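# Pull the upright nail out with two arms

## Task

Extract the nail that is standing up. The robot's own body must not touch the nail, or the task may fail, and whatever the robot is still holding when the scene ends may drop.

## Robot and tools

Robot: two arms, left_arm and right_arm, each with six joints and a two-finger gripper. Every one of the five cameras is named cam_high, cam_low, cam_work, cam_left_wrist or cam_right_wrist, and each image is 672x504 pixels.

Frame: hand positions, orientations (quaternion wxyz), velocities and targets are given in the scene frame. Its origin sits at table-top height, halfway between the two nominal arm bases. +z points up, +x points out over the table, and left_arm is on the +y side; these names do not match the image sides. Positions are in metres and velocities in m/s and rad/s. The printed hand pose may be a few centimetres off, more when the arm reaches far.

Gripper geometry: the fingers point along the gripper's +z axis and close along its y axis. end_effector_position is the point between the pads when they are shut. Closed fingertips reach about 19 mm past that point; fully open they reach about 6 mm. A block sticks out about 10 cm from the wrist 3 axis toward the gripper's +x and turns with the hand.

The row. A row holds 18 numbers and covers both arms, even when only one arm moves. The first 9 are for left_arm and the next 9 are for right_arm. Each arm's 9 numbers go: six joint angles, then gripper position, force_limit and speed.

The joint order is unusual: wrist 3, wrist 2, elbow, shoulder pan, wrist 1, shoulder lift. Result lists by joint use this same order.

Joint numbers are absolute target angles in radians, not offsets. The stated limits are about ±6.283 for every joint except the elbow, which is ±3.142. A real end may differ from the stated one by up to 0.010 rad. A target more than 0.010 rad beyond a limit, and beyond the current angle, is refused. A target past the real end is clipped to it, and the result then notes "joint sent to its limit".

The last three numbers for each arm's gripper are all scaled -1 to 1:
- position: +1 is fully open (85 mm). The pads meet at about -0.8. At -1 the fingers close until something blocks them.
- force_limit: sets how hard the motor may push; a higher value gives a firmer grip.
- speed: how fast the finger gap changes, about 20 mm/s at -1, 85 mm/s at 0 and 150 mm/s at +1.

To keep a gripper unchanged, send the same three numbers again; 0 counts as a real command. A new force_limit or speed only applies after a position change of at least 0.01.

Tools:
- execute_actions(actions, cameras): actions is a list of actions. Each action is a table of up to 15 rows, one per 1/30 s step. If the table is shorter than 15 rows, its last row is held for the remaining steps. An empty list just returns the state and images.
- move(target, speed, blend, stop_force, zero, blocking, cameras): target is one row or a list of up to 15 rows of absolute joint angles. All joints travel in step, so the hand follows a curve, and the path does not avoid obstacles. speed is in rad/s for the joint with the farthest to go, from 0.01 to 2, default 0.5. blend is in rad and rounds corners in a list of targets. stop_force, from 4 to 80 N, ends an arm's path when its wrist feels that much push against its motion; use a low speed with it. zero (default true) re-zeroes the sensor before the move. blocking=false returns early and cannot be combined with stop_force. The result adds a "move:" line with the outcome: done, off_target, moving, held or fault, plus the worst joint error.
- wait(seconds 0 to 10): lets time pass while the arms hold their commands.
- stop(): brakes a running move; the fingers keep going.
- zoom_image(camera, region [x0,y0,x1,y1]): returns a closer view of a region at most 504x504 pixels, with the origin at the top-left.
- zero_wrist_force(arm): tares that arm's wrist sensor.
- finished_scene(scene): ends the current scene; scene is the current scene's number. This cannot be undone.

Reading results:
- Joint positions, Joint velocities and Joint targets are in rad and rad/s. Joint torques are total drive output, so they are not zero in free air.
- Wrist force and Wrist torque are in the end effector's own axes.
- "Tool commands" shows each gripper's current command.
- object_status: 0 means the fingers are moving. 1 means they were stopped while opening. 2 means they were stopped while closing, i.e. gripping. 3 means they reached the target position or closed fully.
- position_measured is in counts: 3 is open, 130 is about 40 mm, and 230 is closed.
- "joint command not followed" means the anti-collision check between the arms altered that arm's command.

Limits and hazards:
- Joint target speed is capped at 1.88 rad/s for the shoulder pan and shoulder lift and 2.83 rad/s for the other joints. Each target also stays within a fixed lead of the measured angle, and a hand jump of more than 150 mm in one step is scaled back.
- The arms are stiff. Commanding even slightly past a firm contact can cause a fault stop: a torque fault, or a force fault at about 150 N. The arm is then frozen for 10 s.
- The wrist joints have low torque limits, around 34 to 37.5 N m.
- Motors heat up when holding loads or straining. Above 85 °C the arm is braked for 30 s or more.

What to avoid:
- Do not let the robot touch the nail with its own body.
- Avoid hard hits, hard presses and any contact between the two arms.
- Do not drop anything, swing loads fast, or let go of something that is still moving.
- Avoid strong grips on parts that still rest on something.
- Do not let anything fall off the table or leave it off the table.
- Release anything held before ending the scene so nothing falls afterwards.

Each tool is called after "Request:" in YAML: its name, and indented under it one key for each argument.

## Session

Request:
execute_actions:
  actions: []

Scene clock: 0.00 s.
left_arm: end_effector_position=(+0.6126, +0.7399, +0.1698) position_measured=3 object_status=3 end_effector_quat_wxyz=(-0.097, +0.666, +0.736, +0.070) | right_arm: end_effector_position=(+1.1375, +0.1919, +0.2019) position_measured=3 object_status=3 end_effector_quat_wxyz=(-0.135, +0.738, +0.489, +0.445)
Joint names: [wrist 3, wrist 2, elbow, shoulder pan, wrist 1, shoulder lift]
Joint positions: left_arm=[1.385 -1.342 2.036 -0.06 -2.121 -1.416] | right_arm=[2.765 1.694 -1.115 3.874 -0.113 -2.522]
Joint velocities: within noise
Joint torques (N m): no reading
Motor temperatures (°C): left_arm=[32 33 29 27 36 30] | right_arm=[35 25 29 32 37 30]
Wrist force (N): no reading
Wrist torque (N m): no reading
Wrist force, peak (N): no reading
Joint targets: left_arm=[1.385 -1.342 2.036 -0.060 -2.121 -1.416] | right_arm=[2.765 1.694 -1.115 3.874 -0.113 -2.522]
Tool commands: left_gripper/position=+1.0 left_gripper/force_limit=+1.0 left_gripper/speed=+1.0 right_gripper/position=+1.0 right_gripper/force_limit=+1.0 right_gripper/speed=+1.0

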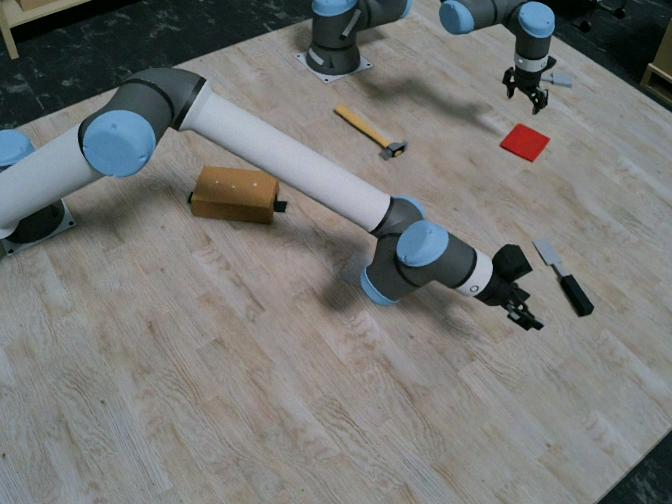

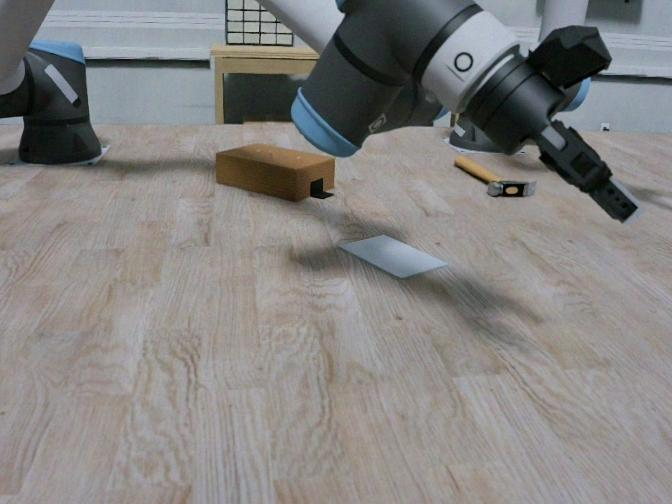

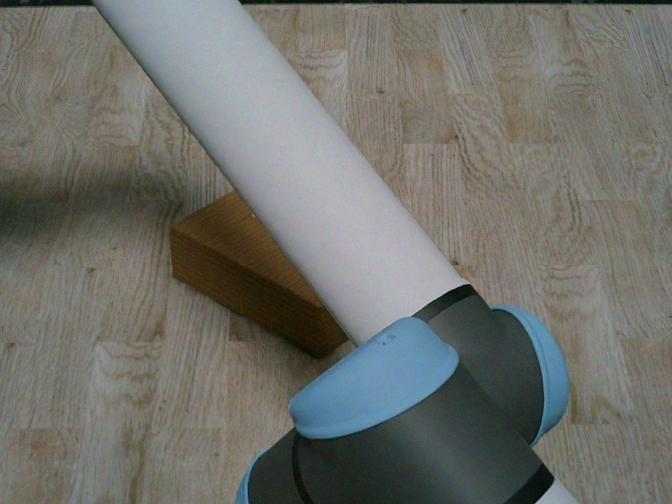

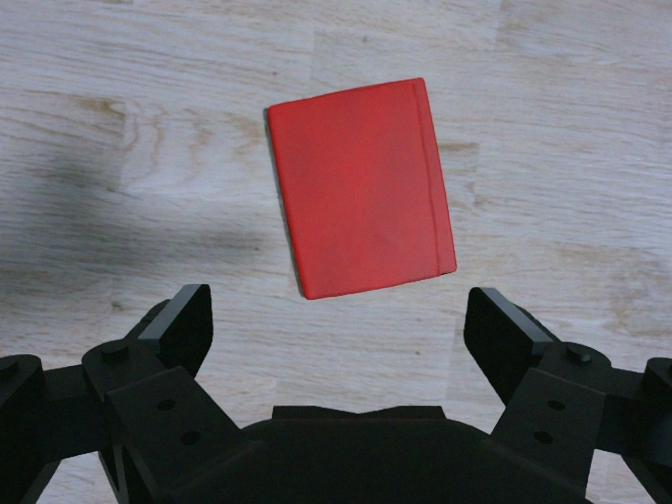

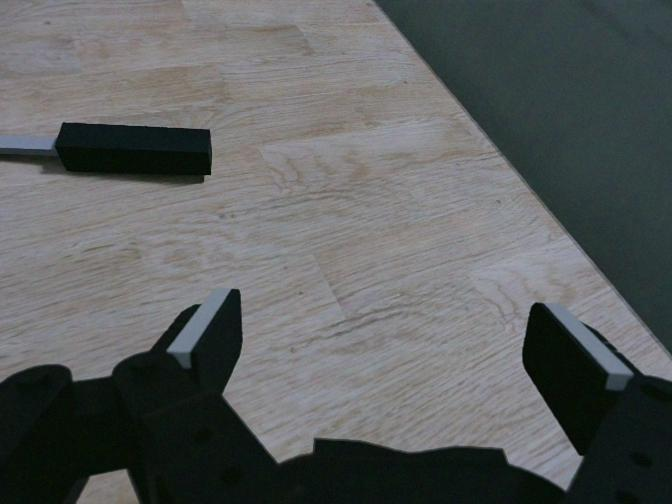

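Request:
zoom_image:
  camera: "cam_high"
  region: [160, 80, 440, 290]

Request:
zoom_image:
  camera: "cam_low"
  region: [200, 120, 360, 240]

Request:
zoom_image:
  camera: "cam_low"
  region: [430, 130, 560, 227]

Request:
zoom_image:
  camera: "cam_work"
  region: [150, 150, 390, 370]

Scaled by 1.800 from the camera's 672x504 image, which has a finer 960x720 frame.

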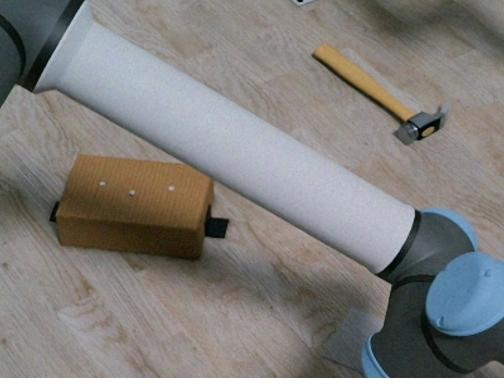

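Scaled by 3.150 from the camera's 672x504 image, which has a finer 960x720 frame.

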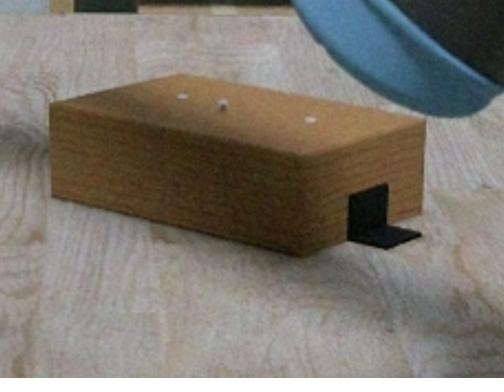

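Scaled by 3.877 from the camera's 672x504 image, which has a finer 960x720 frame.

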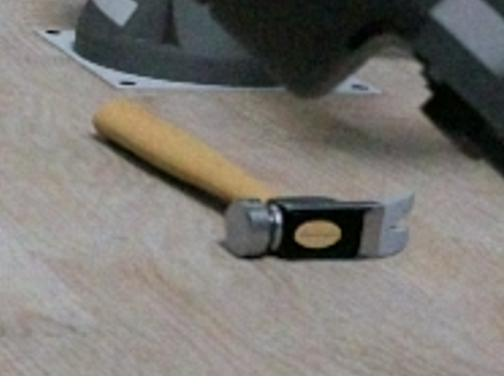

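Scaled by 2.100 from the camera's 672x504 image, which has a finer 960x720 frame.

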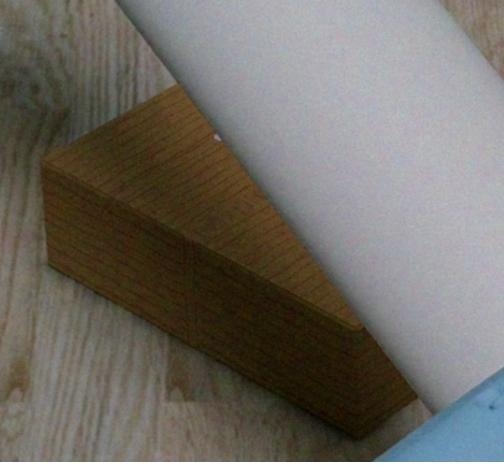

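Request:
move:
  target: [1.385,-1.342,2.036,-0.06,-2.121,-1.416,1,1,1, 2.765,1.694,-2.0,2.7,0.05,-1.8,1,1,1]
  speed: 1.0
  cameras: ["cam_high","cam_low","cam_work"]

Scene clock: 7.30 s.
left_arm: end_effector_position=(+0.6128, +0.7399, +0.1698) position_measured=3 object_status=3 end_effector_quat_wxyz=(-0.097, +0.666, +0.736, +0.069) | right_arm: end_effector_position=(+0.8205, -1.0808, +0.3649) position_measured=3 object_status=3 end_effector_quat_wxyz=(+0.134, +0.885, -0.001, +0.445)
Joint names: [wrist 3, wrist 2, elbow, shoulder pan, wrist 1, shoulder lift]
Joint positions: left_arm=[1.385 -1.342 2.036 -0.06 -2.121 -1.416] | right_arm=[2.765 1.694 -2 2.7 0.05 -1.8]
Joint velocities: within noise
Joint torques (N m): left_arm=[1.41 -1.19 -46.78 14.47 -8.3 -36.28] | right_arm=[2.79 1.78 32.2 -15.45 10.57 81.88]
Motor temperatures (°C): left_arm=[32 33 29 27 36 30] | right_arm=[35 25 29 32 37 30]
Wrist force (N): left_arm=[0.0 -0.1 -0.1] | right_arm=[0.5 0.0 0.3]
Wrist torque (N m): left_arm=[-0.03 0.00 0.00] | right_arm=[-0.10 -0.06 -0.04]
Wrist force, peak (N): left_arm=[0.0 0.1 -0.6] | right_arm=[-6.7 8.0 -6.9]
Joint targets: left_arm=[1.385 -1.342 2.036 -0.060 -2.121 -1.416] | right_arm=[2.765 1.694 -2.000 2.700 0.050 -1.800]
move: done
Images, in order (width x height): cam_high 672x504, cam_low 672x504, cam_work 672x504.

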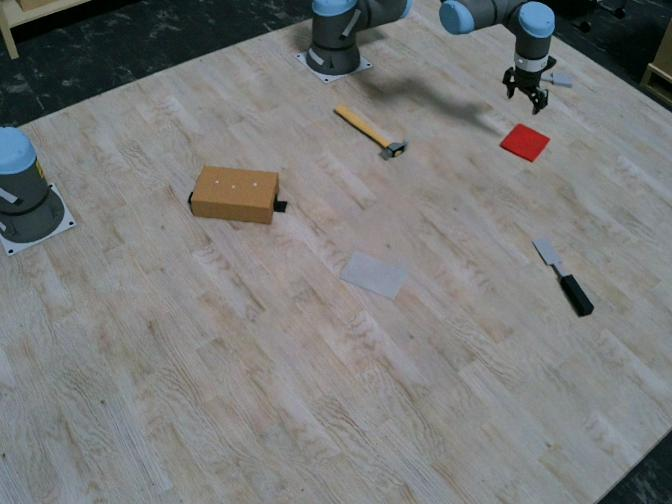

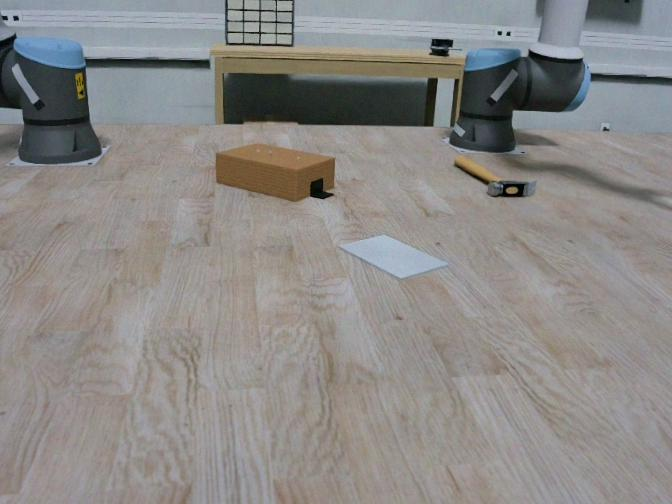

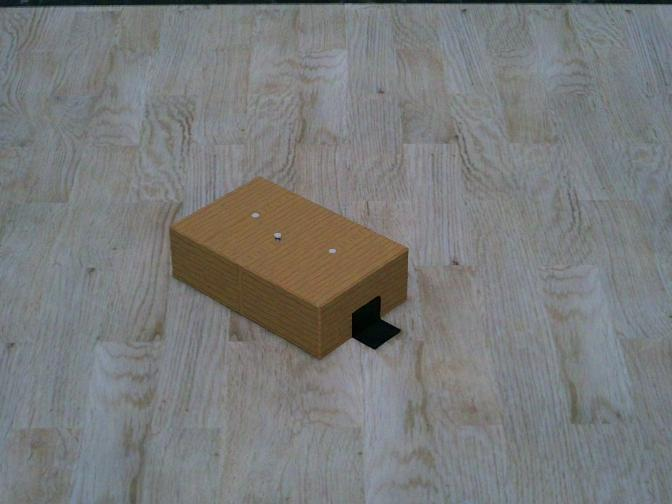

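Request:
zoom_image:
  camera: "cam_work"
  region: [160, 170, 420, 365]

Request:
zoom_image:
  camera: "cam_work"
  region: [240, 200, 360, 290]

Request:
zoom_image:
  camera: "cam_high"
  region: [320, 90, 430, 172]

Scaled by 1.938 from the camera's 672x504 image, which has a finer 960x720 frame.

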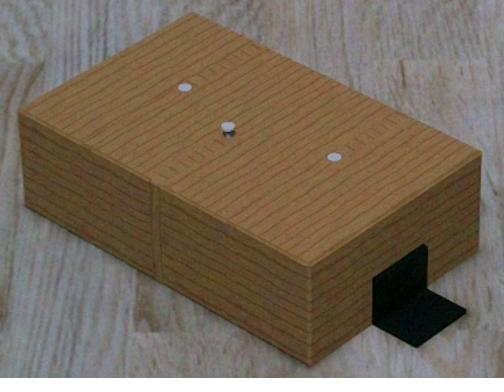

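Scaled by 4.200 from the camera's 672x504 image, which has a finer 960x720 frame.

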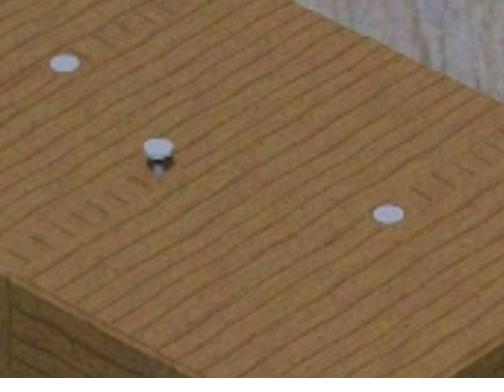

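Scaled by 4.582 from the camera's 672x504 image, which has a finer 960x720 frame.

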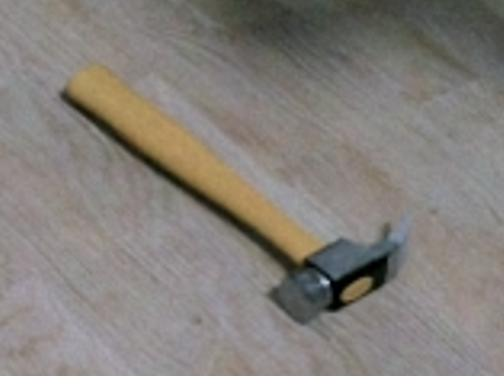

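Request:
move:
  target: [-0.668,-1.571,2.367,-0.668,-1.936,-2.002,1,1,1, 2.765,1.694,-2.0,2.7,0.05,-1.8,1,1,1]
  speed: 1.0
  cameras: ["cam_high","cam_left_wrist"]

Scene clock: 16.10 s.
left_arm: end_effector_position=(+0.3545, +0.4361, +0.2494) position_measured=3 object_status=3 end_effector_quat_wxyz=(+0.000, +0.009, +1.000, +0.000) | right_arm: end_effector_position=(+0.8204, -1.0809, +0.3650) position_measured=3 object_status=3 end_effector_quat_wxyz=(+0.134, +0.885, -0.001, +0.445)
Joint names: [wrist 3, wrist 2, elbow, shoulder pan, wrist 1, shoulder lift]
Joint positions: left_arm=[-0.668 -1.571 2.367 -0.668 -1.936 -2.002] | right_arm=[2.765 1.694 -2 2.7 0.05 -1.8]
Joint velocities: within noise
Joint torques (N m): left_arm=[-1.96 -2.32 -38.69 -11.55 -0.91 -24.46] | right_arm=[3.1 3.19 43.75 -13.44 4.3 78]
Motor temperatures (°C): left_arm=[32 33 29 27 36 30] | right_arm=[35 25 29 32 37 30]
Wrist force (N): left_arm=[0.3 1.0 -0.3] | right_arm=[0.6 -0.5 -0.3]
Wrist torque (N m): left_arm=[0.01 -0.05 0.02] | right_arm=[-0.19 -0.09 -0.04]
Wrist force, peak (N): left_arm=[1.2 1.1 1.0] | right_arm=[0.7 -0.4 -0.5]
Joint targets: left_arm=[-0.668 -1.571 2.367 -0.668 -1.936 -2.002] | right_arm=[2.765 1.694 -2.000 2.700 0.050 -1.800]
move: done
Images, in order (width x height): cam_high 672x504, cam_left_wrist 672x504.

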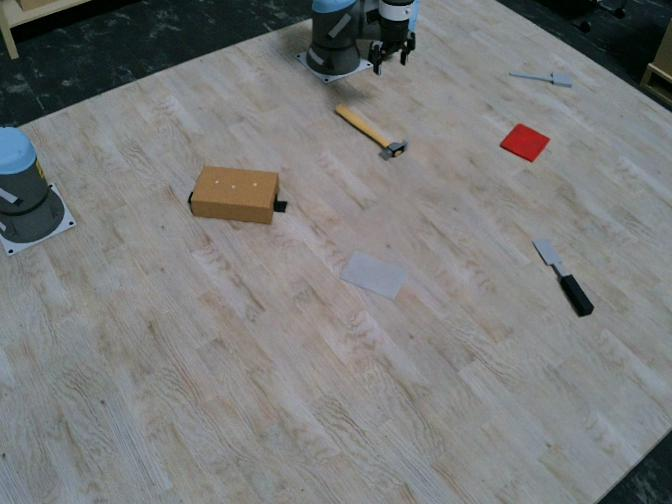

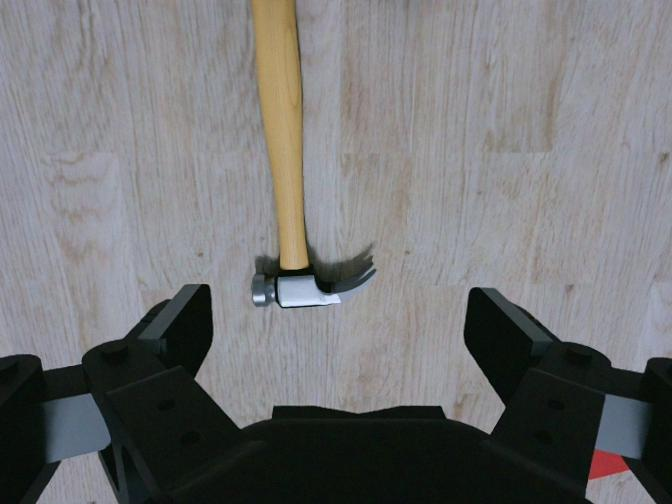

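Request:
move:
  target: [-0.668,-1.571,2.213,-0.668,-1.726,-2.058,1,1,1, 2.765,1.694,-2.0,2.7,0.05,-1.8,1,1,1]
  speed: 0.6
  cameras: ["cam_left_wrist"]

Request:
zoom_image:
  camera: "cam_left_wrist"
  region: [200, 0, 420, 360]

Scene clock: 18.03 s.
left_arm: end_effector_position=(+0.3545, +0.4361, +0.3499) position_measured=3 object_status=3 end_effector_quat_wxyz=(+0.000, +0.009, +1.000, +0.000) | right_arm: end_effector_position=(+0.8204, -1.0809, +0.3650) position_measured=3 object_status=3 end_effector_quat_wxyz=(+0.134, +0.885, -0.001, +0.445)
Joint names: [wrist 3, wrist 2, elbow, shoulder pan, wrist 1, shoulder lift]
Joint positions: left_arm=[-0.668 -1.571 2.213 -0.668 -1.726 -2.058] | right_arm=[2.765 1.694 -2 2.7 0.05 -1.8]
Joint velocities: within noise
Joint torques (N m): left_arm=[-1.67 -1.76 -57.51 -11.33 -0.23 -22.57] | right_arm=[2.81 2.86 43.09 -14.02 2.48 77.97]
Motor temperatures (°C): left_arm=[32 33 29 27 36 30] | right_arm=[35 25 29 32 37 30]
Wrist force (N): left_arm=[-0.2 0.8 -1.1] | right_arm=[0.4 -0.2 -0.1]
Wrist torque (N m): left_arm=[0.01 0.03 0.05] | right_arm=[-0.14 -0.07 -0.03]
Wrist force, peak (N): left_arm=[-0.3 0.7 -3.8] | right_arm=[0.6 -0.6 0.2]
Joint targets: left_arm=[-0.668 -1.571 2.213 -0.668 -1.726 -2.058] | right_arm=[2.765 1.694 -2.000 2.700 0.050 -1.800]
move: done
Images, in order (width x height): cam_left_wrist 672x504.

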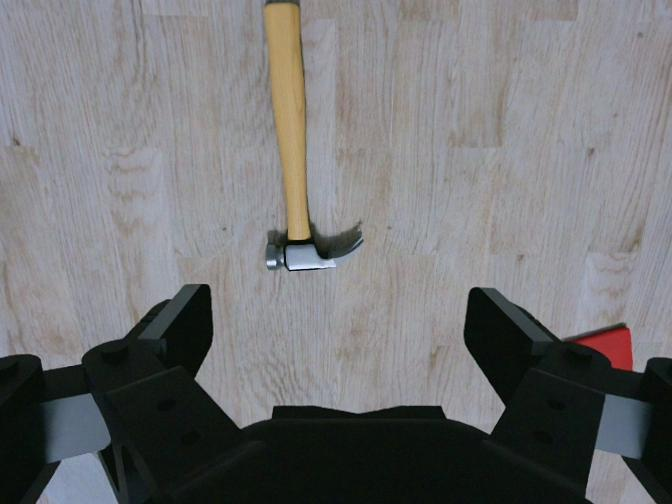

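Scaled by 1.400 from the camera's 672x504 image, which has a finer 960x720 frame.

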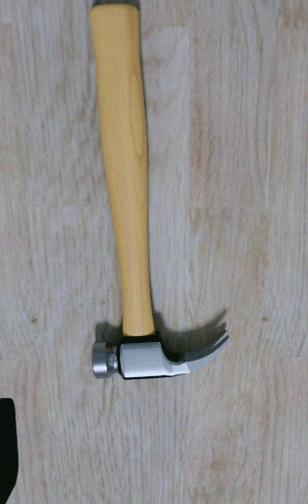

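Request:
move:
  target: [-0.9985,1.5708,2.349,-0.9355,0.898,-1.676,1,1,1, 2.765,1.694,-2.0,2.7,0.05,-1.8,1,1,1]
  speed: 1.2
  cameras: ["cam_high","cam_left_wrist"]

Scene clock: 24.20 s.
left_arm: end_effector_position=(+0.2305, +0.4399, +0.1498) position_measured=3 object_status=3 end_effector_quat_wxyz=(+0.000, +1.000, +0.023, +0.000) | right_arm: end_effector_position=(+0.8204, -1.0809, +0.3650) position_measured=3 object_status=3 end_effector_quat_wxyz=(+0.134, +0.885, -0.001, +0.445)
Joint names: [wrist 3, wrist 2, elbow, shoulder pan, wrist 1, shoulder lift]
Joint positions: left_arm=[-0.998 1.571 2.349 -0.935 0.898 -1.676] | right_arm=[2.765 1.694 -2 2.7 0.05 -1.8]
Joint velocities: within noise
Joint torques (N m): left_arm=[-1.62 1.77 -22.67 -11.35 8.97 -7.85] | right_arm=[2.76 1.54 42.26 -10.34 0.72 78.02]
Motor temperatures (°C): left_arm=[32 33 29 27 36 30] | right_arm=[35 25 29 31 37 30]
Wrist force (N): left_arm=[0.1 0.9 -0.3] | right_arm=[0.5 -0.1 0.0]
Wrist torque (N m): left_arm=[-0.03 -0.09 0.02] | right_arm=[-0.12 -0.07 -0.03]
Wrist force, peak (N): left_arm=[1.8 2.1 1.7] | right_arm=[0.8 -0.4 0.2]
Joint targets: left_arm=[-0.998 1.571 2.349 -0.935 0.898 -1.676] | right_arm=[2.765 1.694 -2.000 2.700 0.050 -1.800]
move: done
Images, in order (width x height): cam_high 672x504, cam_left_wrist 672x504.

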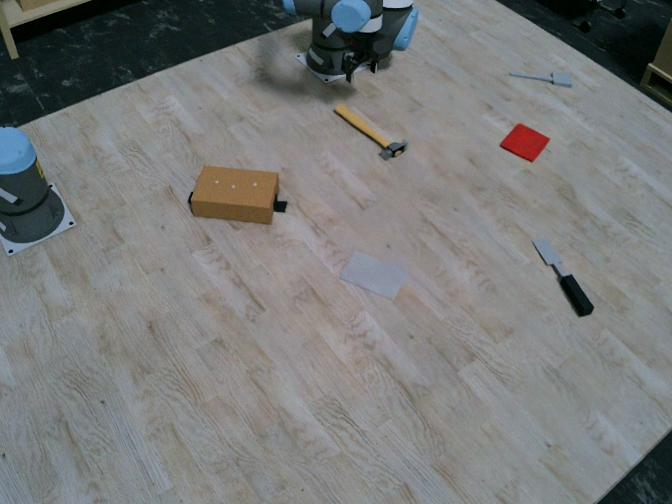

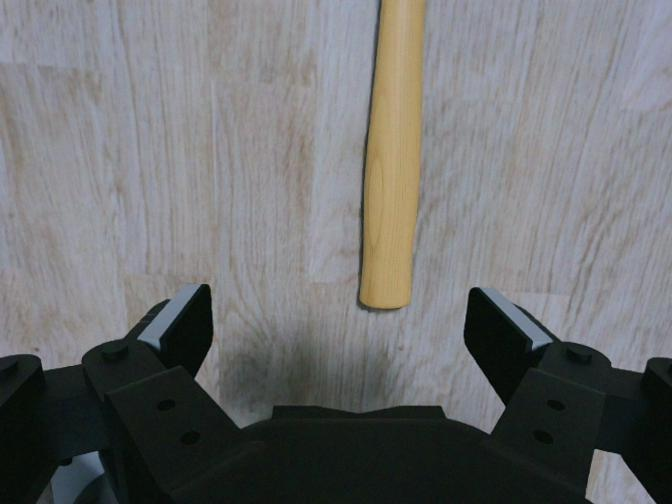

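Request:
move:
  target: [-1.0336,1.5708,2.3396,-0.9706,0.7725,-1.5413,1,1,1, 2.765,1.694,-2.0,2.7,0.05,-1.8,1,1,1]
  speed: 0.6
  cameras: ["cam_high","cam_left_wrist"]

Scene clock: 26.67 s.
left_arm: end_effector_position=(+0.2453, +0.4009, +0.0999) position_measured=3 object_status=3 end_effector_quat_wxyz=(+0.000, +1.000, +0.023, +0.000) | right_arm: end_effector_position=(+0.8204, -1.0809, +0.3650) position_measured=3 object_status=3 end_effector_quat_wxyz=(+0.134, +0.885, -0.001, +0.445)
Joint names: [wrist 3, wrist 2, elbow, shoulder pan, wrist 1, shoulder lift]
Joint positions: left_arm=[-1.034 1.571 2.34 -0.971 0.773 -1.541] | right_arm=[2.765 1.694 -2 2.7 0.05 -1.8]
Joint velocities: within noise
Joint torques (N m): left_arm=[-1.99 0.64 -34.44 -8.44 0.7 -16.22] | right_arm=[2.74 0.86 41.46 -8.46 1 76.08]
Motor temperatures (°C): left_arm=[32 33 29 27 36 30] | right_arm=[35 25 29 31 37 30]
Wrist force (N): left_arm=[0.2 1.0 -0.1] | right_arm=[0.4 -0.4 0.5]
Wrist torque (N m): left_arm=[0.03 -0.08 0.00] | right_arm=[-0.17 -0.06 -0.04]
Wrist force, peak (N): left_arm=[0.5 2.1 1.2] | right_arm=[0.8 -0.4 0.3]
Joint targets: left_arm=[-1.034 1.571 2.340 -0.971 0.772 -1.541] | right_arm=[2.765 1.694 -2.000 2.700 0.050 -1.800]
move: done
Images, in order (width x height): cam_high 672x504, cam_left_wrist 672x504.

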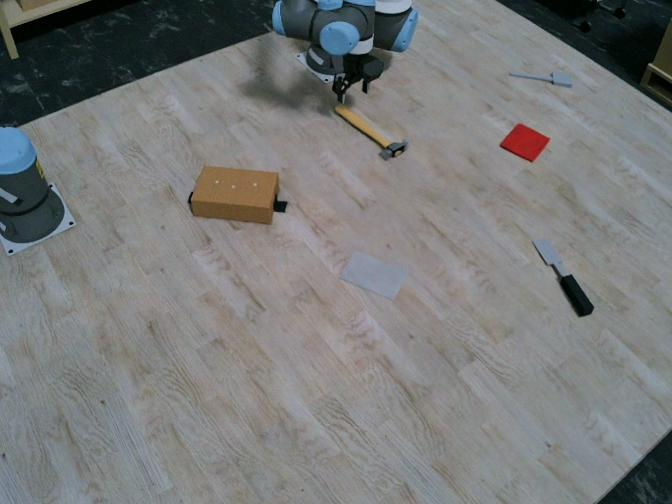

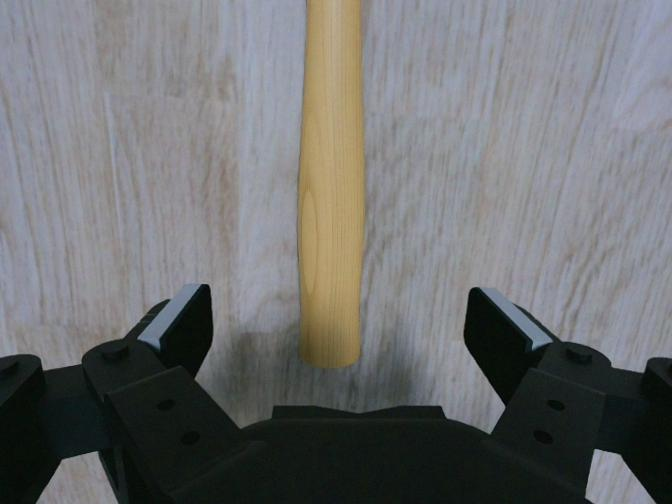

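Request:
move:
  target: [-1.0336,1.5708,2.3929,-0.9706,0.5733,-1.3954,1,1,1, 2.765,1.694,-2.0,2.7,0.05,-1.8,1,1,1]
  speed: 0.12
  stop_force: 8
  cameras: ["cam_left_wrist","cam_low"]

Scene clock: 29.60 s.
left_arm: end_effector_position=(+0.2453, +0.4009, +0.0199) position_measured=3 object_status=3 end_effector_quat_wxyz=(+0.000, +1.000, +0.023, +0.000) | right_arm: end_effector_position=(+0.8204, -1.0809, +0.3650) position_measured=3 object_status=3 end_effector_quat_wxyz=(+0.134, +0.885, -0.001, +0.445)
Joint names: [wrist 3, wrist 2, elbow, shoulder pan, wrist 1, shoulder lift]
Joint positions: left_arm=[-1.034 1.571 2.393 -0.971 0.573 -1.395] | right_arm=[2.765 1.694 -2 2.7 0.05 -1.8]
Joint velocities: within noise
Joint torques (N m): left_arm=[-2.24 -0.28 -12.97 -8.96 1.22 -17.18] | right_arm=[2.96 -0.09 40.75 -5.49 1.3 76.26]
Motor temperatures (°C): left_arm=[32 33 29 27 36 30] | right_arm=[35 25 29 31 37 30]
Wrist force (N): left_arm=[-0.3 1.1 -0.2] | right_arm=[0.2 -0.1 -0.1]
Wrist torque (N m): left_arm=[0.02 -0.02 0.03] | right_arm=[-0.13 -0.03 -0.03]
Wrist force, peak (N): left_arm=[0.4 1.2 -0.9] | right_arm=[0.6 -0.6 0.2]
Joint targets: left_arm=[-1.034 1.571 2.393 -0.971 0.573 -1.395] | right_arm=[2.765 1.694 -2.000 2.700 0.050 -1.800]
move: done
Images, in order (width x height): cam_low 672x504, cam_left_wrist 672x504.

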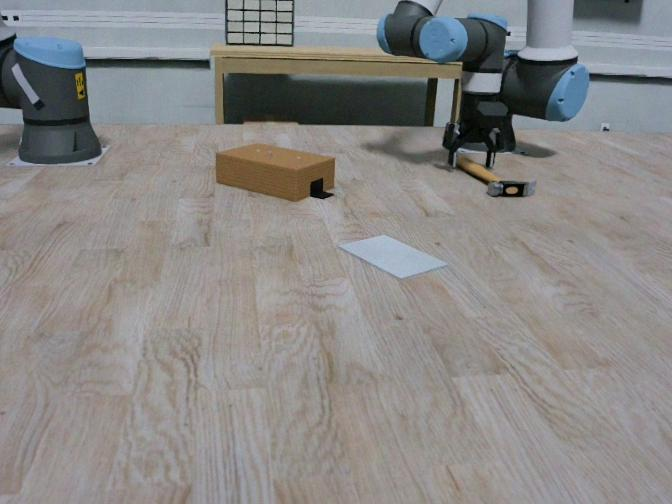

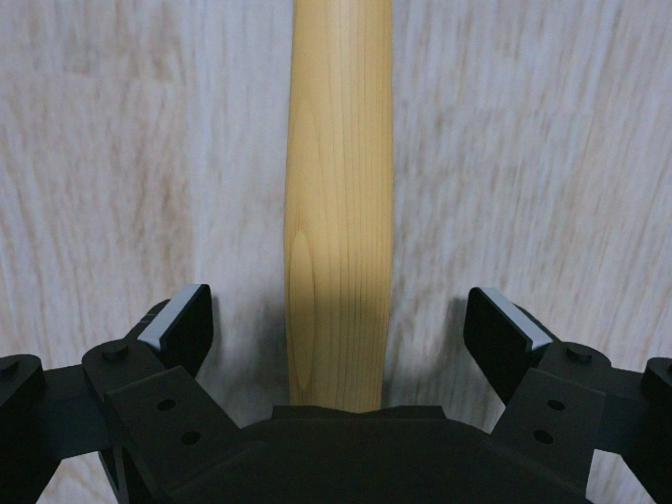

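Request:
move:
  target: [-1.0336,1.5708,2.3929,-0.9706,0.5733,-1.3954,-1,1,-1, 2.765,1.694,-2.0,2.7,0.05,-1.8,1,1,1]
  speed: 0.12
  cameras: ["cam_left_wrist"]

Scene clock: 33.43 s.
left_arm: end_effector_position=(+0.2453, +0.4009, +0.0199) position_measured=148 object_status=0 end_effector_quat_wxyz=(+0.000, +1.000, +0.023, +0.000) | right_arm: end_effector_position=(+0.8204, -1.0809, +0.3650) position_measured=3 object_status=3 end_effector_quat_wxyz=(+0.134, +0.885, -0.001, +0.445)
Joint names: [wrist 3, wrist 2, elbow, shoulder pan, wrist 1, shoulder lift]
Joint positions: left_arm=[-1.034 1.571 2.393 -0.971 0.573 -1.395] | right_arm=[2.765 1.694 -2 2.7 0.05 -1.8]
Joint velocities: within noise
Joint torques (N m): left_arm=[-1.41 -0.88 -13.38 -6.32 3.89 -19.17] | right_arm=[2.73 -0.34 39.42 -4.08 1.4 74.82]
Motor temperatures (°C): left_arm=[32 33 29 27 36 30] | right_arm=[35 25 29 31 37 30]
Wrist force (N): left_arm=[0.7 5.6 -38.5] | right_arm=[0.1 -0.2 0.0]
Wrist torque (N m): left_arm=[-0.08 0.01 -0.35] | right_arm=[-0.14 -0.02 -0.04]
Wrist force, peak (N): left_arm=[0.1 5.7 -40.1] | right_arm=[0.6 -0.6 -0.3]
Joint targets: left_arm=[-1.034 1.571 2.393 -0.971 0.573 -1.395] | right_arm=[2.765 1.694 -2.000 2.700 0.050 -1.800]
move: done
Images, in order (width x height): cam_left_wrist 672x504.

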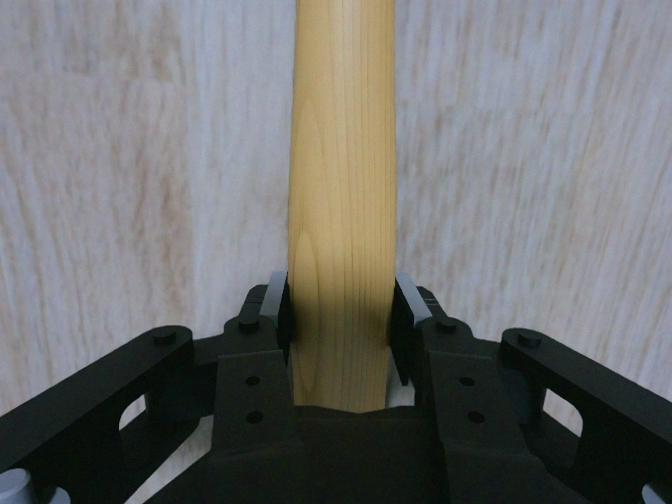

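Request:
wait:
  seconds: 0.3
  cameras: []

Scene clock: 33.97 s.
left_arm: end_effector_position=(+0.2453, +0.4009, +0.0199) position_measured=148 object_status=2 end_effector_quat_wxyz=(+0.000, +1.000, +0.023, +0.000) | right_arm: end_effector_position=(+0.8204, -1.0809, +0.3650) position_measured=3 object_status=3 end_effector_quat_wxyz=(+0.134, +0.885, -0.001, +0.445)
Joint names: [wrist 3, wrist 2, elbow, shoulder pan, wrist 1, shoulder lift]
Joint positions: left_arm=[-1.034 1.571 2.393 -0.971 0.573 -1.395] | right_arm=[2.765 1.694 -2 2.7 0.05 -1.8]
Joint velocities: within noise
Joint torques (N m): left_arm=[-0.9 -0.87 -3.67 -5.33 4.47 -20.06] | right_arm=[2.66 -0.51 39.79 -5.33 1.17 75.09]
Motor temperatures (°C): left_arm=[32 33 29 27 36 30] | right_arm=[35 25 29 31 37 30]
Wrist force (N): left_arm=[1.0 5.9 -37.9] | right_arm=[-0.1 -0.1 -0.2]
Wrist torque (N m): left_arm=[-0.05 0.01 -0.35] | right_arm=[-0.11 0.02 -0.04]
Wrist force, peak (N): left_arm=[0.6 5.9 -38.5] | right_arm=[0.6 -0.3 0.2]
Joint targets: left_arm=[-1.034 1.571 2.393 -0.971 0.573 -1.395] | right_arm=[2.765 1.694 -2.000 2.700 0.050 -1.800]
Tool commands: left_gripper/position=-1.0 left_gripper/force_limit=+1.0 left_gripper/speed=-1.0 right_gripper/position=+1.0 right_gripper/force_limit=+1.0 right_gripper/speed=+1.0
wait: 0.30 s; at rest from the start
No camera images: "cameras" was empty.

Request:
move:
  target: [-1.0336,1.5708,2.3396,-0.9706,0.7725,-1.5413,-1,1,-1, 2.765,1.694,-2.0,2.7,0.05,-1.8,1,1,1]
  speed: 0.15
  cameras: ["cam_left_wrist","cam_low","cam_high"]

Request:
zoom_image:
  camera: "cam_low"
  region: [400, 60, 580, 210]

Scene clock: 35.97 s.
left_arm: end_effector_position=(+0.2453, +0.4009, +0.0998) position_measured=148 object_status=2 end_effector_quat_wxyz=(+0.000, +1.000, +0.023, +0.000) | right_arm: end_effector_position=(+0.8204, -1.0809, +0.3650) position_measured=3 object_status=3 end_effector_quat_wxyz=(+0.134, +0.885, -0.001, +0.445)
Joint names: [wrist 3, wrist 2, elbow, shoulder pan, wrist 1, shoulder lift]
Joint positions: left_arm=[-1.034 1.571 2.34 -0.971 0.772 -1.541] | right_arm=[2.765 1.694 -2 2.7 0.05 -1.8]
Joint velocities: within noise
Joint torques (N m): left_arm=[0.62 -1.63 -35.02 -1.81 10.08 -40.84] | right_arm=[2.92 -1.23 38.99 -4.13 1.33 74.33]
Motor temperatures (°C): left_arm=[32 33 29 27 36 30] | right_arm=[35 25 29 31 37 30]
Wrist force (N): left_arm=[1.0 1.1 2.6] | right_arm=[0.5 -0.3 -0.2]
Wrist torque (N m): left_arm=[-0.02 -0.39 0.02] | right_arm=[-0.15 -0.08 -0.04]
Wrist force, peak (N): left_arm=[1.4 7.0 -38.9] | right_arm=[0.4 -0.7 0.1]
Joint targets: left_arm=[-1.034 1.571 2.340 -0.971 0.772 -1.541] | right_arm=[2.765 1.694 -2.000 2.700 0.050 -1.800]
move: done
Images, in order (width x height): cam_high 672x504, cam_low 672x504, cam_left_wrist 672x504.

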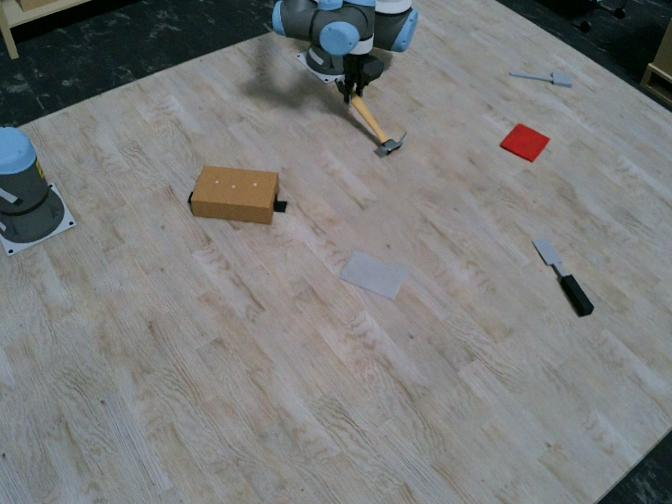

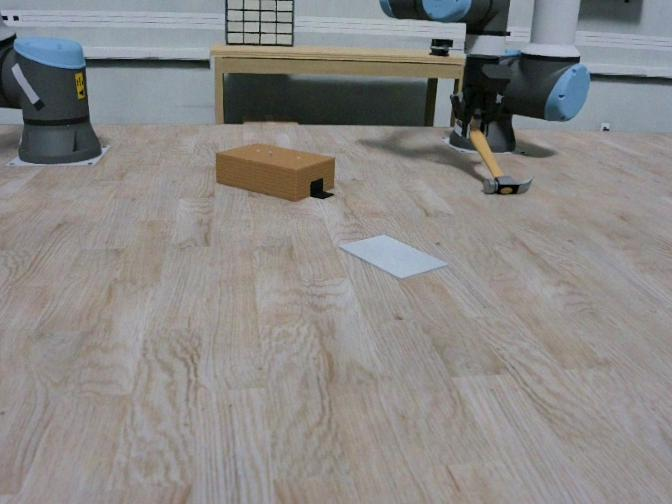

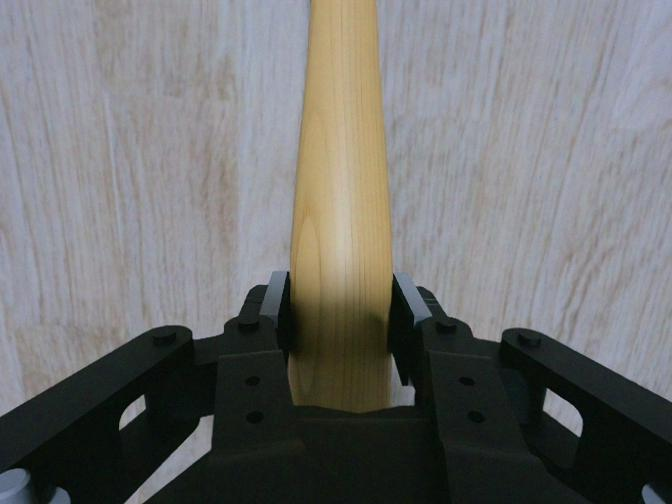

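Scaled by 2.800 from the camera's 672x504 image, which has a finer 960x720 frame.

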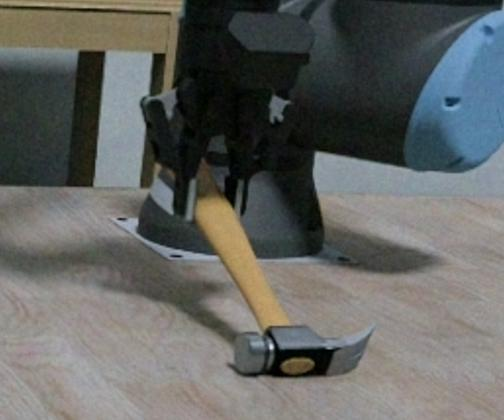

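Request:
move:
  target: [-1.0336,1.5708,2.3897,-0.9706,0.5884,-1.4073,-1,1,-1, 2.765,1.694,-2.0,2.7,0.05,-1.8,1,1,1]
  speed: 0.15
  stop_force: 12
  cameras: ["cam_left_wrist","cam_low"]

Request:
zoom_image:
  camera: "cam_low"
  region: [400, 60, 580, 210]

Scene clock: 40.73 s.
left_arm: end_effector_position=(+0.2453, +0.4009, +0.0259) position_measured=148 object_status=2 end_effector_quat_wxyz=(+0.000, +1.000, +0.023, +0.000) | right_arm: end_effector_position=(+0.8204, -1.0809, +0.3650) position_measured=3 object_status=3 end_effector_quat_wxyz=(+0.134, +0.885, -0.001, +0.445)
Joint names: [wrist 3, wrist 2, elbow, shoulder pan, wrist 1, shoulder lift]
Joint positions: left_arm=[-1.034 1.571 2.39 -0.971 0.588 -1.407] | right_arm=[2.765 1.694 -2 2.7 0.05 -1.8]
Joint velocities: within noise
Joint torques (N m): left_arm=[0.62 -1.56 -13.82 -0.77 1.39 -17.33] | right_arm=[2.59 -2.05 38.25 -0.71 1.57 72.44]
Motor temperatures (°C): left_arm=[32 33 29 27 36 30] | right_arm=[35 25 29 31 37 30]
Wrist force (N): left_arm=[-1.5 2.2 -1.2] | right_arm=[0.2 -0.3 0.2]
Wrist torque (N m): left_arm=[0.07 0.24 0.20] | right_arm=[-0.16 -0.03 -0.04]
Wrist force, peak (N): left_arm=[-2.5 2.4 -1.6] | right_arm=[0.6 0.2 -0.6]
Joint targets: left_arm=[-1.034 1.571 2.390 -0.971 0.588 -1.407] | right_arm=[2.765 1.694 -2.000 2.700 0.050 -1.800]
move: done
Images, in order (width x height): cam_low 672x504, cam_left_wrist 672x504.

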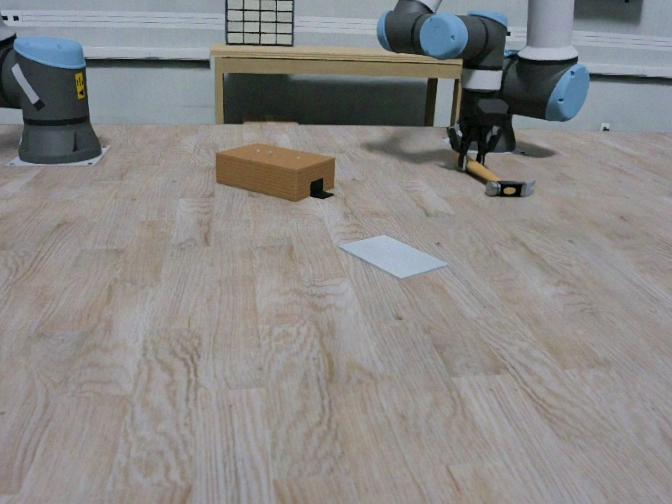

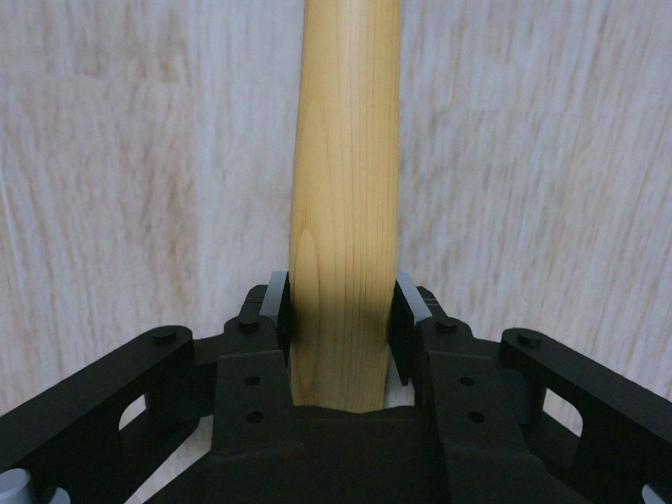

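Scaled by 2.800 from the camera's 672x504 image, which has a finer 960x720 frame.

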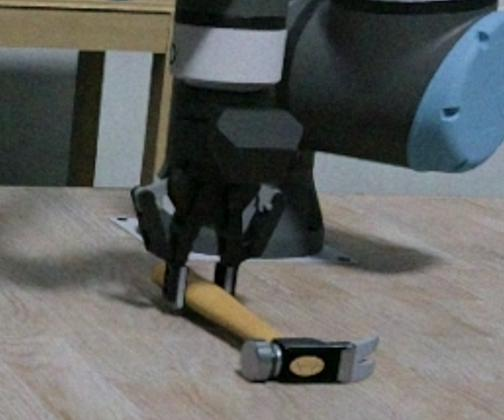

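Request:
move:
  target: [-1.0336,1.5708,2.3918,-0.9706,0.5783,-1.3994,-1,1,-1, 2.765,1.694,-2.0,2.7,0.05,-1.8,1,1,1]
  speed: 0.05
  stop_force: 10
  cameras: []

Request:
move:
  target: [-1.0336,1.5708,2.3918,-0.9706,0.5783,-1.3994,1,1,-0.8, 2.765,1.694,-2.0,2.7,0.05,-1.8,1,1,1]
  speed: 0.1
  cameras: ["cam_left_wrist"]

Scene clock: 42.33 s.
left_arm: end_effector_position=(+0.2453, +0.4009, +0.0219) position_measured=148 object_status=2 end_effector_quat_wxyz=(+0.000, +1.000, +0.023, +0.000) | right_arm: end_effector_position=(+0.8204, -1.0809, +0.3650) position_measured=3 object_status=3 end_effector_quat_wxyz=(+0.134, +0.885, -0.001, +0.445)
Joint names: [wrist 3, wrist 2, elbow, shoulder pan, wrist 1, shoulder lift]
Joint positions: left_arm=[-1.034 1.571 2.392 -0.971 0.578 -1.399] | right_arm=[2.765 1.694 -2 2.7 0.05 -1.8]
Joint velocities: within noise
Joint torques (N m): left_arm=[0.63 -1.5 -15.02 2.54 0.83 -18.12] | right_arm=[2.54 -2.11 37.59 -0.55 1.61 73.39]
Motor temperatures (°C): left_arm=[32 33 29 27 36 30] | right_arm=[35 25 29 31 37 30]
Wrist force (N): left_arm=[-2.9 1.6 -1.1] | right_arm=[0.0 -0.2 0.2]
Wrist torque (N m): left_arm=[0.03 0.24 0.13] | right_arm=[-0.13 0.00 -0.03]
Wrist force, peak (N): left_arm=[-3.7 1.9 -1.5] | right_arm=[0.7 -0.3 -0.1]
Joint targets: left_arm=[-1.034 1.571 2.392 -0.971 0.578 -1.399] | right_arm=[2.765 1.694 -2.000 2.700 0.050 -1.800]
move: done
No camera images: "cameras" was empty.

Scene clock: 44.27 s.
left_arm: end_effector_position=(+0.2453, +0.4009, +0.0219) position_measured=3 object_status=3 end_effector_quat_wxyz=(+0.000, +1.000, +0.023, +0.000) | right_arm: end_effector_position=(+0.8204, -1.0809, +0.3650) position_measured=3 object_status=3 end_effector_quat_wxyz=(+0.134, +0.885, -0.001, +0.445)
Joint names: [wrist 3, wrist 2, elbow, shoulder pan, wrist 1, shoulder lift]
Joint positions: left_arm=[-1.034 1.571 2.392 -0.971 0.578 -1.399] | right_arm=[2.765 1.694 -2 2.7 0.05 -1.8]
Joint velocities: within noise
Joint torques (N m): left_arm=[0.3 -1.1 -21.42 3.24 2.53 -21.47] | right_arm=[2.69 -2.21 36.74 0.59 1.6 72.46]
Motor temperatures (°C): left_arm=[32 33 29 27 36 30] | right_arm=[35 25 29 31 37 30]
Wrist force (N): left_arm=[-0.3 1.0 -0.3] | right_arm=[0.1 -0.5 -0.1]
Wrist torque (N m): left_arm=[0.02 -0.02 0.02] | right_arm=[-0.18 -0.01 -0.04]
Wrist force, peak (N): left_arm=[-3.1 1.9 -1.7] | right_arm=[0.8 -0.4 0.0]
Joint targets: left_arm=[-1.034 1.571 2.392 -0.971 0.578 -1.399] | right_arm=[2.765 1.694 -2.000 2.700 0.050 -1.800]
move: done
Images, in order (width x height): cam_left_wrist 672x504.

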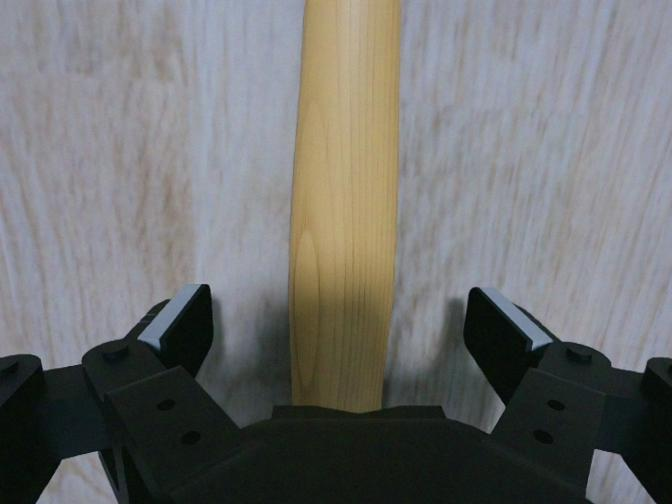

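Request:
move:
  target:
    - [-1.0336,1.5708,2.3396,-0.9706,0.7725,-1.5413,1,1,-0.8, 2.765,1.694,-2.0,2.7,0.05,-1.8,1,1,1]
    - [2.304,1.5708,2.1508,-0.7746,0.8965,-1.4765,1,1,-0.8, 2.765,1.694,-2.0,2.7,0.05,-1.8,1,1,1]
  speed: [0.5,1.5]
  blend: 0.05
  cameras: ["cam_left_wrist"]

Scene clock: 49.33 s.
left_arm: end_effector_position=(+0.3303, +0.4019, +0.1499) position_measured=3 object_status=3 end_effector_quat_wxyz=(+0.000, -0.023, +1.000, +0.000) | right_arm: end_effector_position=(+0.8204, -1.0809, +0.3650) position_measured=3 object_status=3 end_effector_quat_wxyz=(+0.134, +0.885, -0.001, +0.445)
Joint names: [wrist 3, wrist 2, elbow, shoulder pan, wrist 1, shoulder lift]
Joint positions: left_arm=[2.304 1.571 2.151 -0.775 0.897 -1.477] | right_arm=[2.765 1.694 -2 2.7 0.05 -1.8]
Joint velocities: within noise
Joint torques (N m): left_arm=[2.54 -0.97 -37.69 13.27 9.19 -21.76] | right_arm=[2.81 -2.17 35.56 3.9 1.79 71.4]
Motor temperatures (°C): left_arm=[32 33 29 27 36 30] | right_arm=[35 25 29 31 37 30]
Wrist force (N): left_arm=[0.1 0.3 -0.3] | right_arm=[0.3 -0.2 -0.4]
Wrist torque (N m): left_arm=[-0.09 -0.03 0.02] | right_arm=[-0.13 -0.03 -0.04]
Wrist force, peak (N): left_arm=[0.2 0.9 -1.8] | right_arm=[0.7 -0.6 -0.1]
Joint targets: left_arm=[2.304 1.571 2.151 -0.775 0.897 -1.476] | right_arm=[2.765 1.694 -2.000 2.700 0.050 -1.800]
move: done
Images, in order (width x height): cam_left_wrist 672x504.

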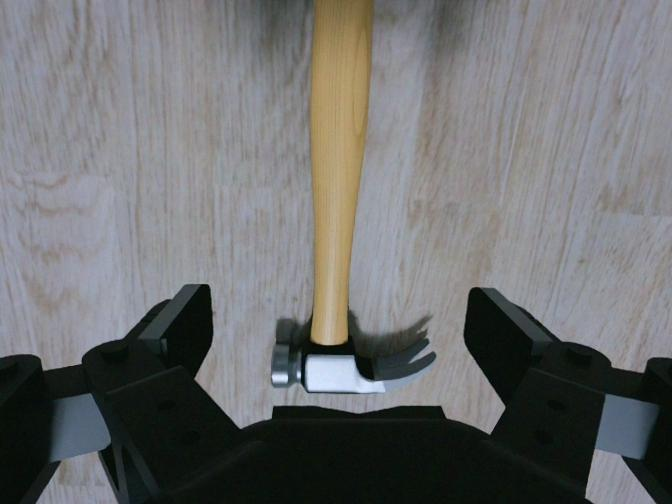

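Request:
move:
  target:
    - [2.2504,1.5708,2.2305,-0.8282,0.8261,-1.4858,1,1,-0.8, 2.765,1.694,-2.0,2.7,0.05,-1.8,1,1,1]
    - [2.2504,1.5708,2.2925,-0.8282,0.6128,-1.3345,1,1,-0.8, 2.765,1.694,-2.0,2.7,0.05,-1.8,1,1,1]
  speed: [0.3,0.15]
  cameras: ["cam_left_wrist"]

Scene clock: 52.57 s.
left_arm: end_effector_position=(+0.3004, +0.4049, +0.0249) position_measured=3 object_status=3 end_effector_quat_wxyz=(+0.000, -0.023, +1.000, +0.000) | right_arm: end_effector_position=(+0.8204, -1.0809, +0.3650) position_measured=3 object_status=3 end_effector_quat_wxyz=(+0.134, +0.885, -0.001, +0.445)
Joint names: [wrist 3, wrist 2, elbow, shoulder pan, wrist 1, shoulder lift]
Joint positions: left_arm=[2.25 1.571 2.292 -0.828 0.613 -1.335] | right_arm=[2.765 1.694 -2 2.7 0.05 -1.8]
Joint velocities: within noise
Joint torques (N m): left_arm=[-2.1 -0.94 -12.13 -10.01 1.09 -27.02] | right_arm=[2.6 -2.03 36.08 5.16 1.93 71.06]
Motor temperatures (°C): left_arm=[32 33 29 27 36 30] | right_arm=[35 25 29 31 37 30]
Wrist force (N): left_arm=[-0.5 0.2 -0.6] | right_arm=[-0.1 -0.2 0.0]
Wrist torque (N m): left_arm=[-0.07 0.07 0.01] | right_arm=[-0.13 0.02 -0.04]
Wrist force, peak (N): left_arm=[-1.0 0.2 -2.0] | right_arm=[0.6 -0.5 0.4]
Joint targets: left_arm=[2.250 1.571 2.292 -0.828 0.613 -1.335] | right_arm=[2.765 1.694 -2.000 2.700 0.050 -1.800]
move: done
Images, in order (width x height): cam_left_wrist 672x504.

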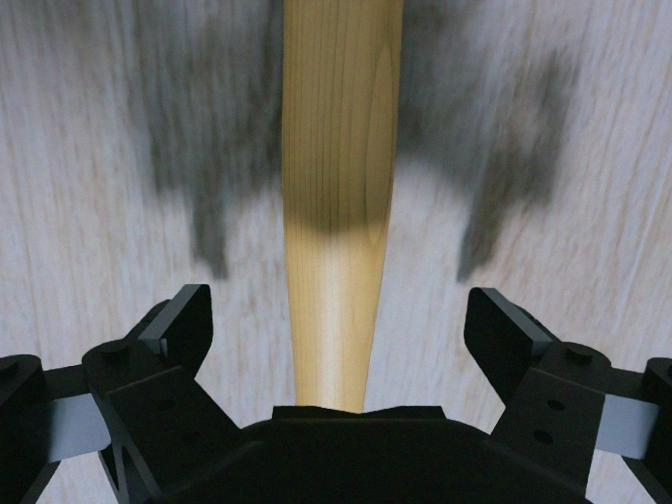

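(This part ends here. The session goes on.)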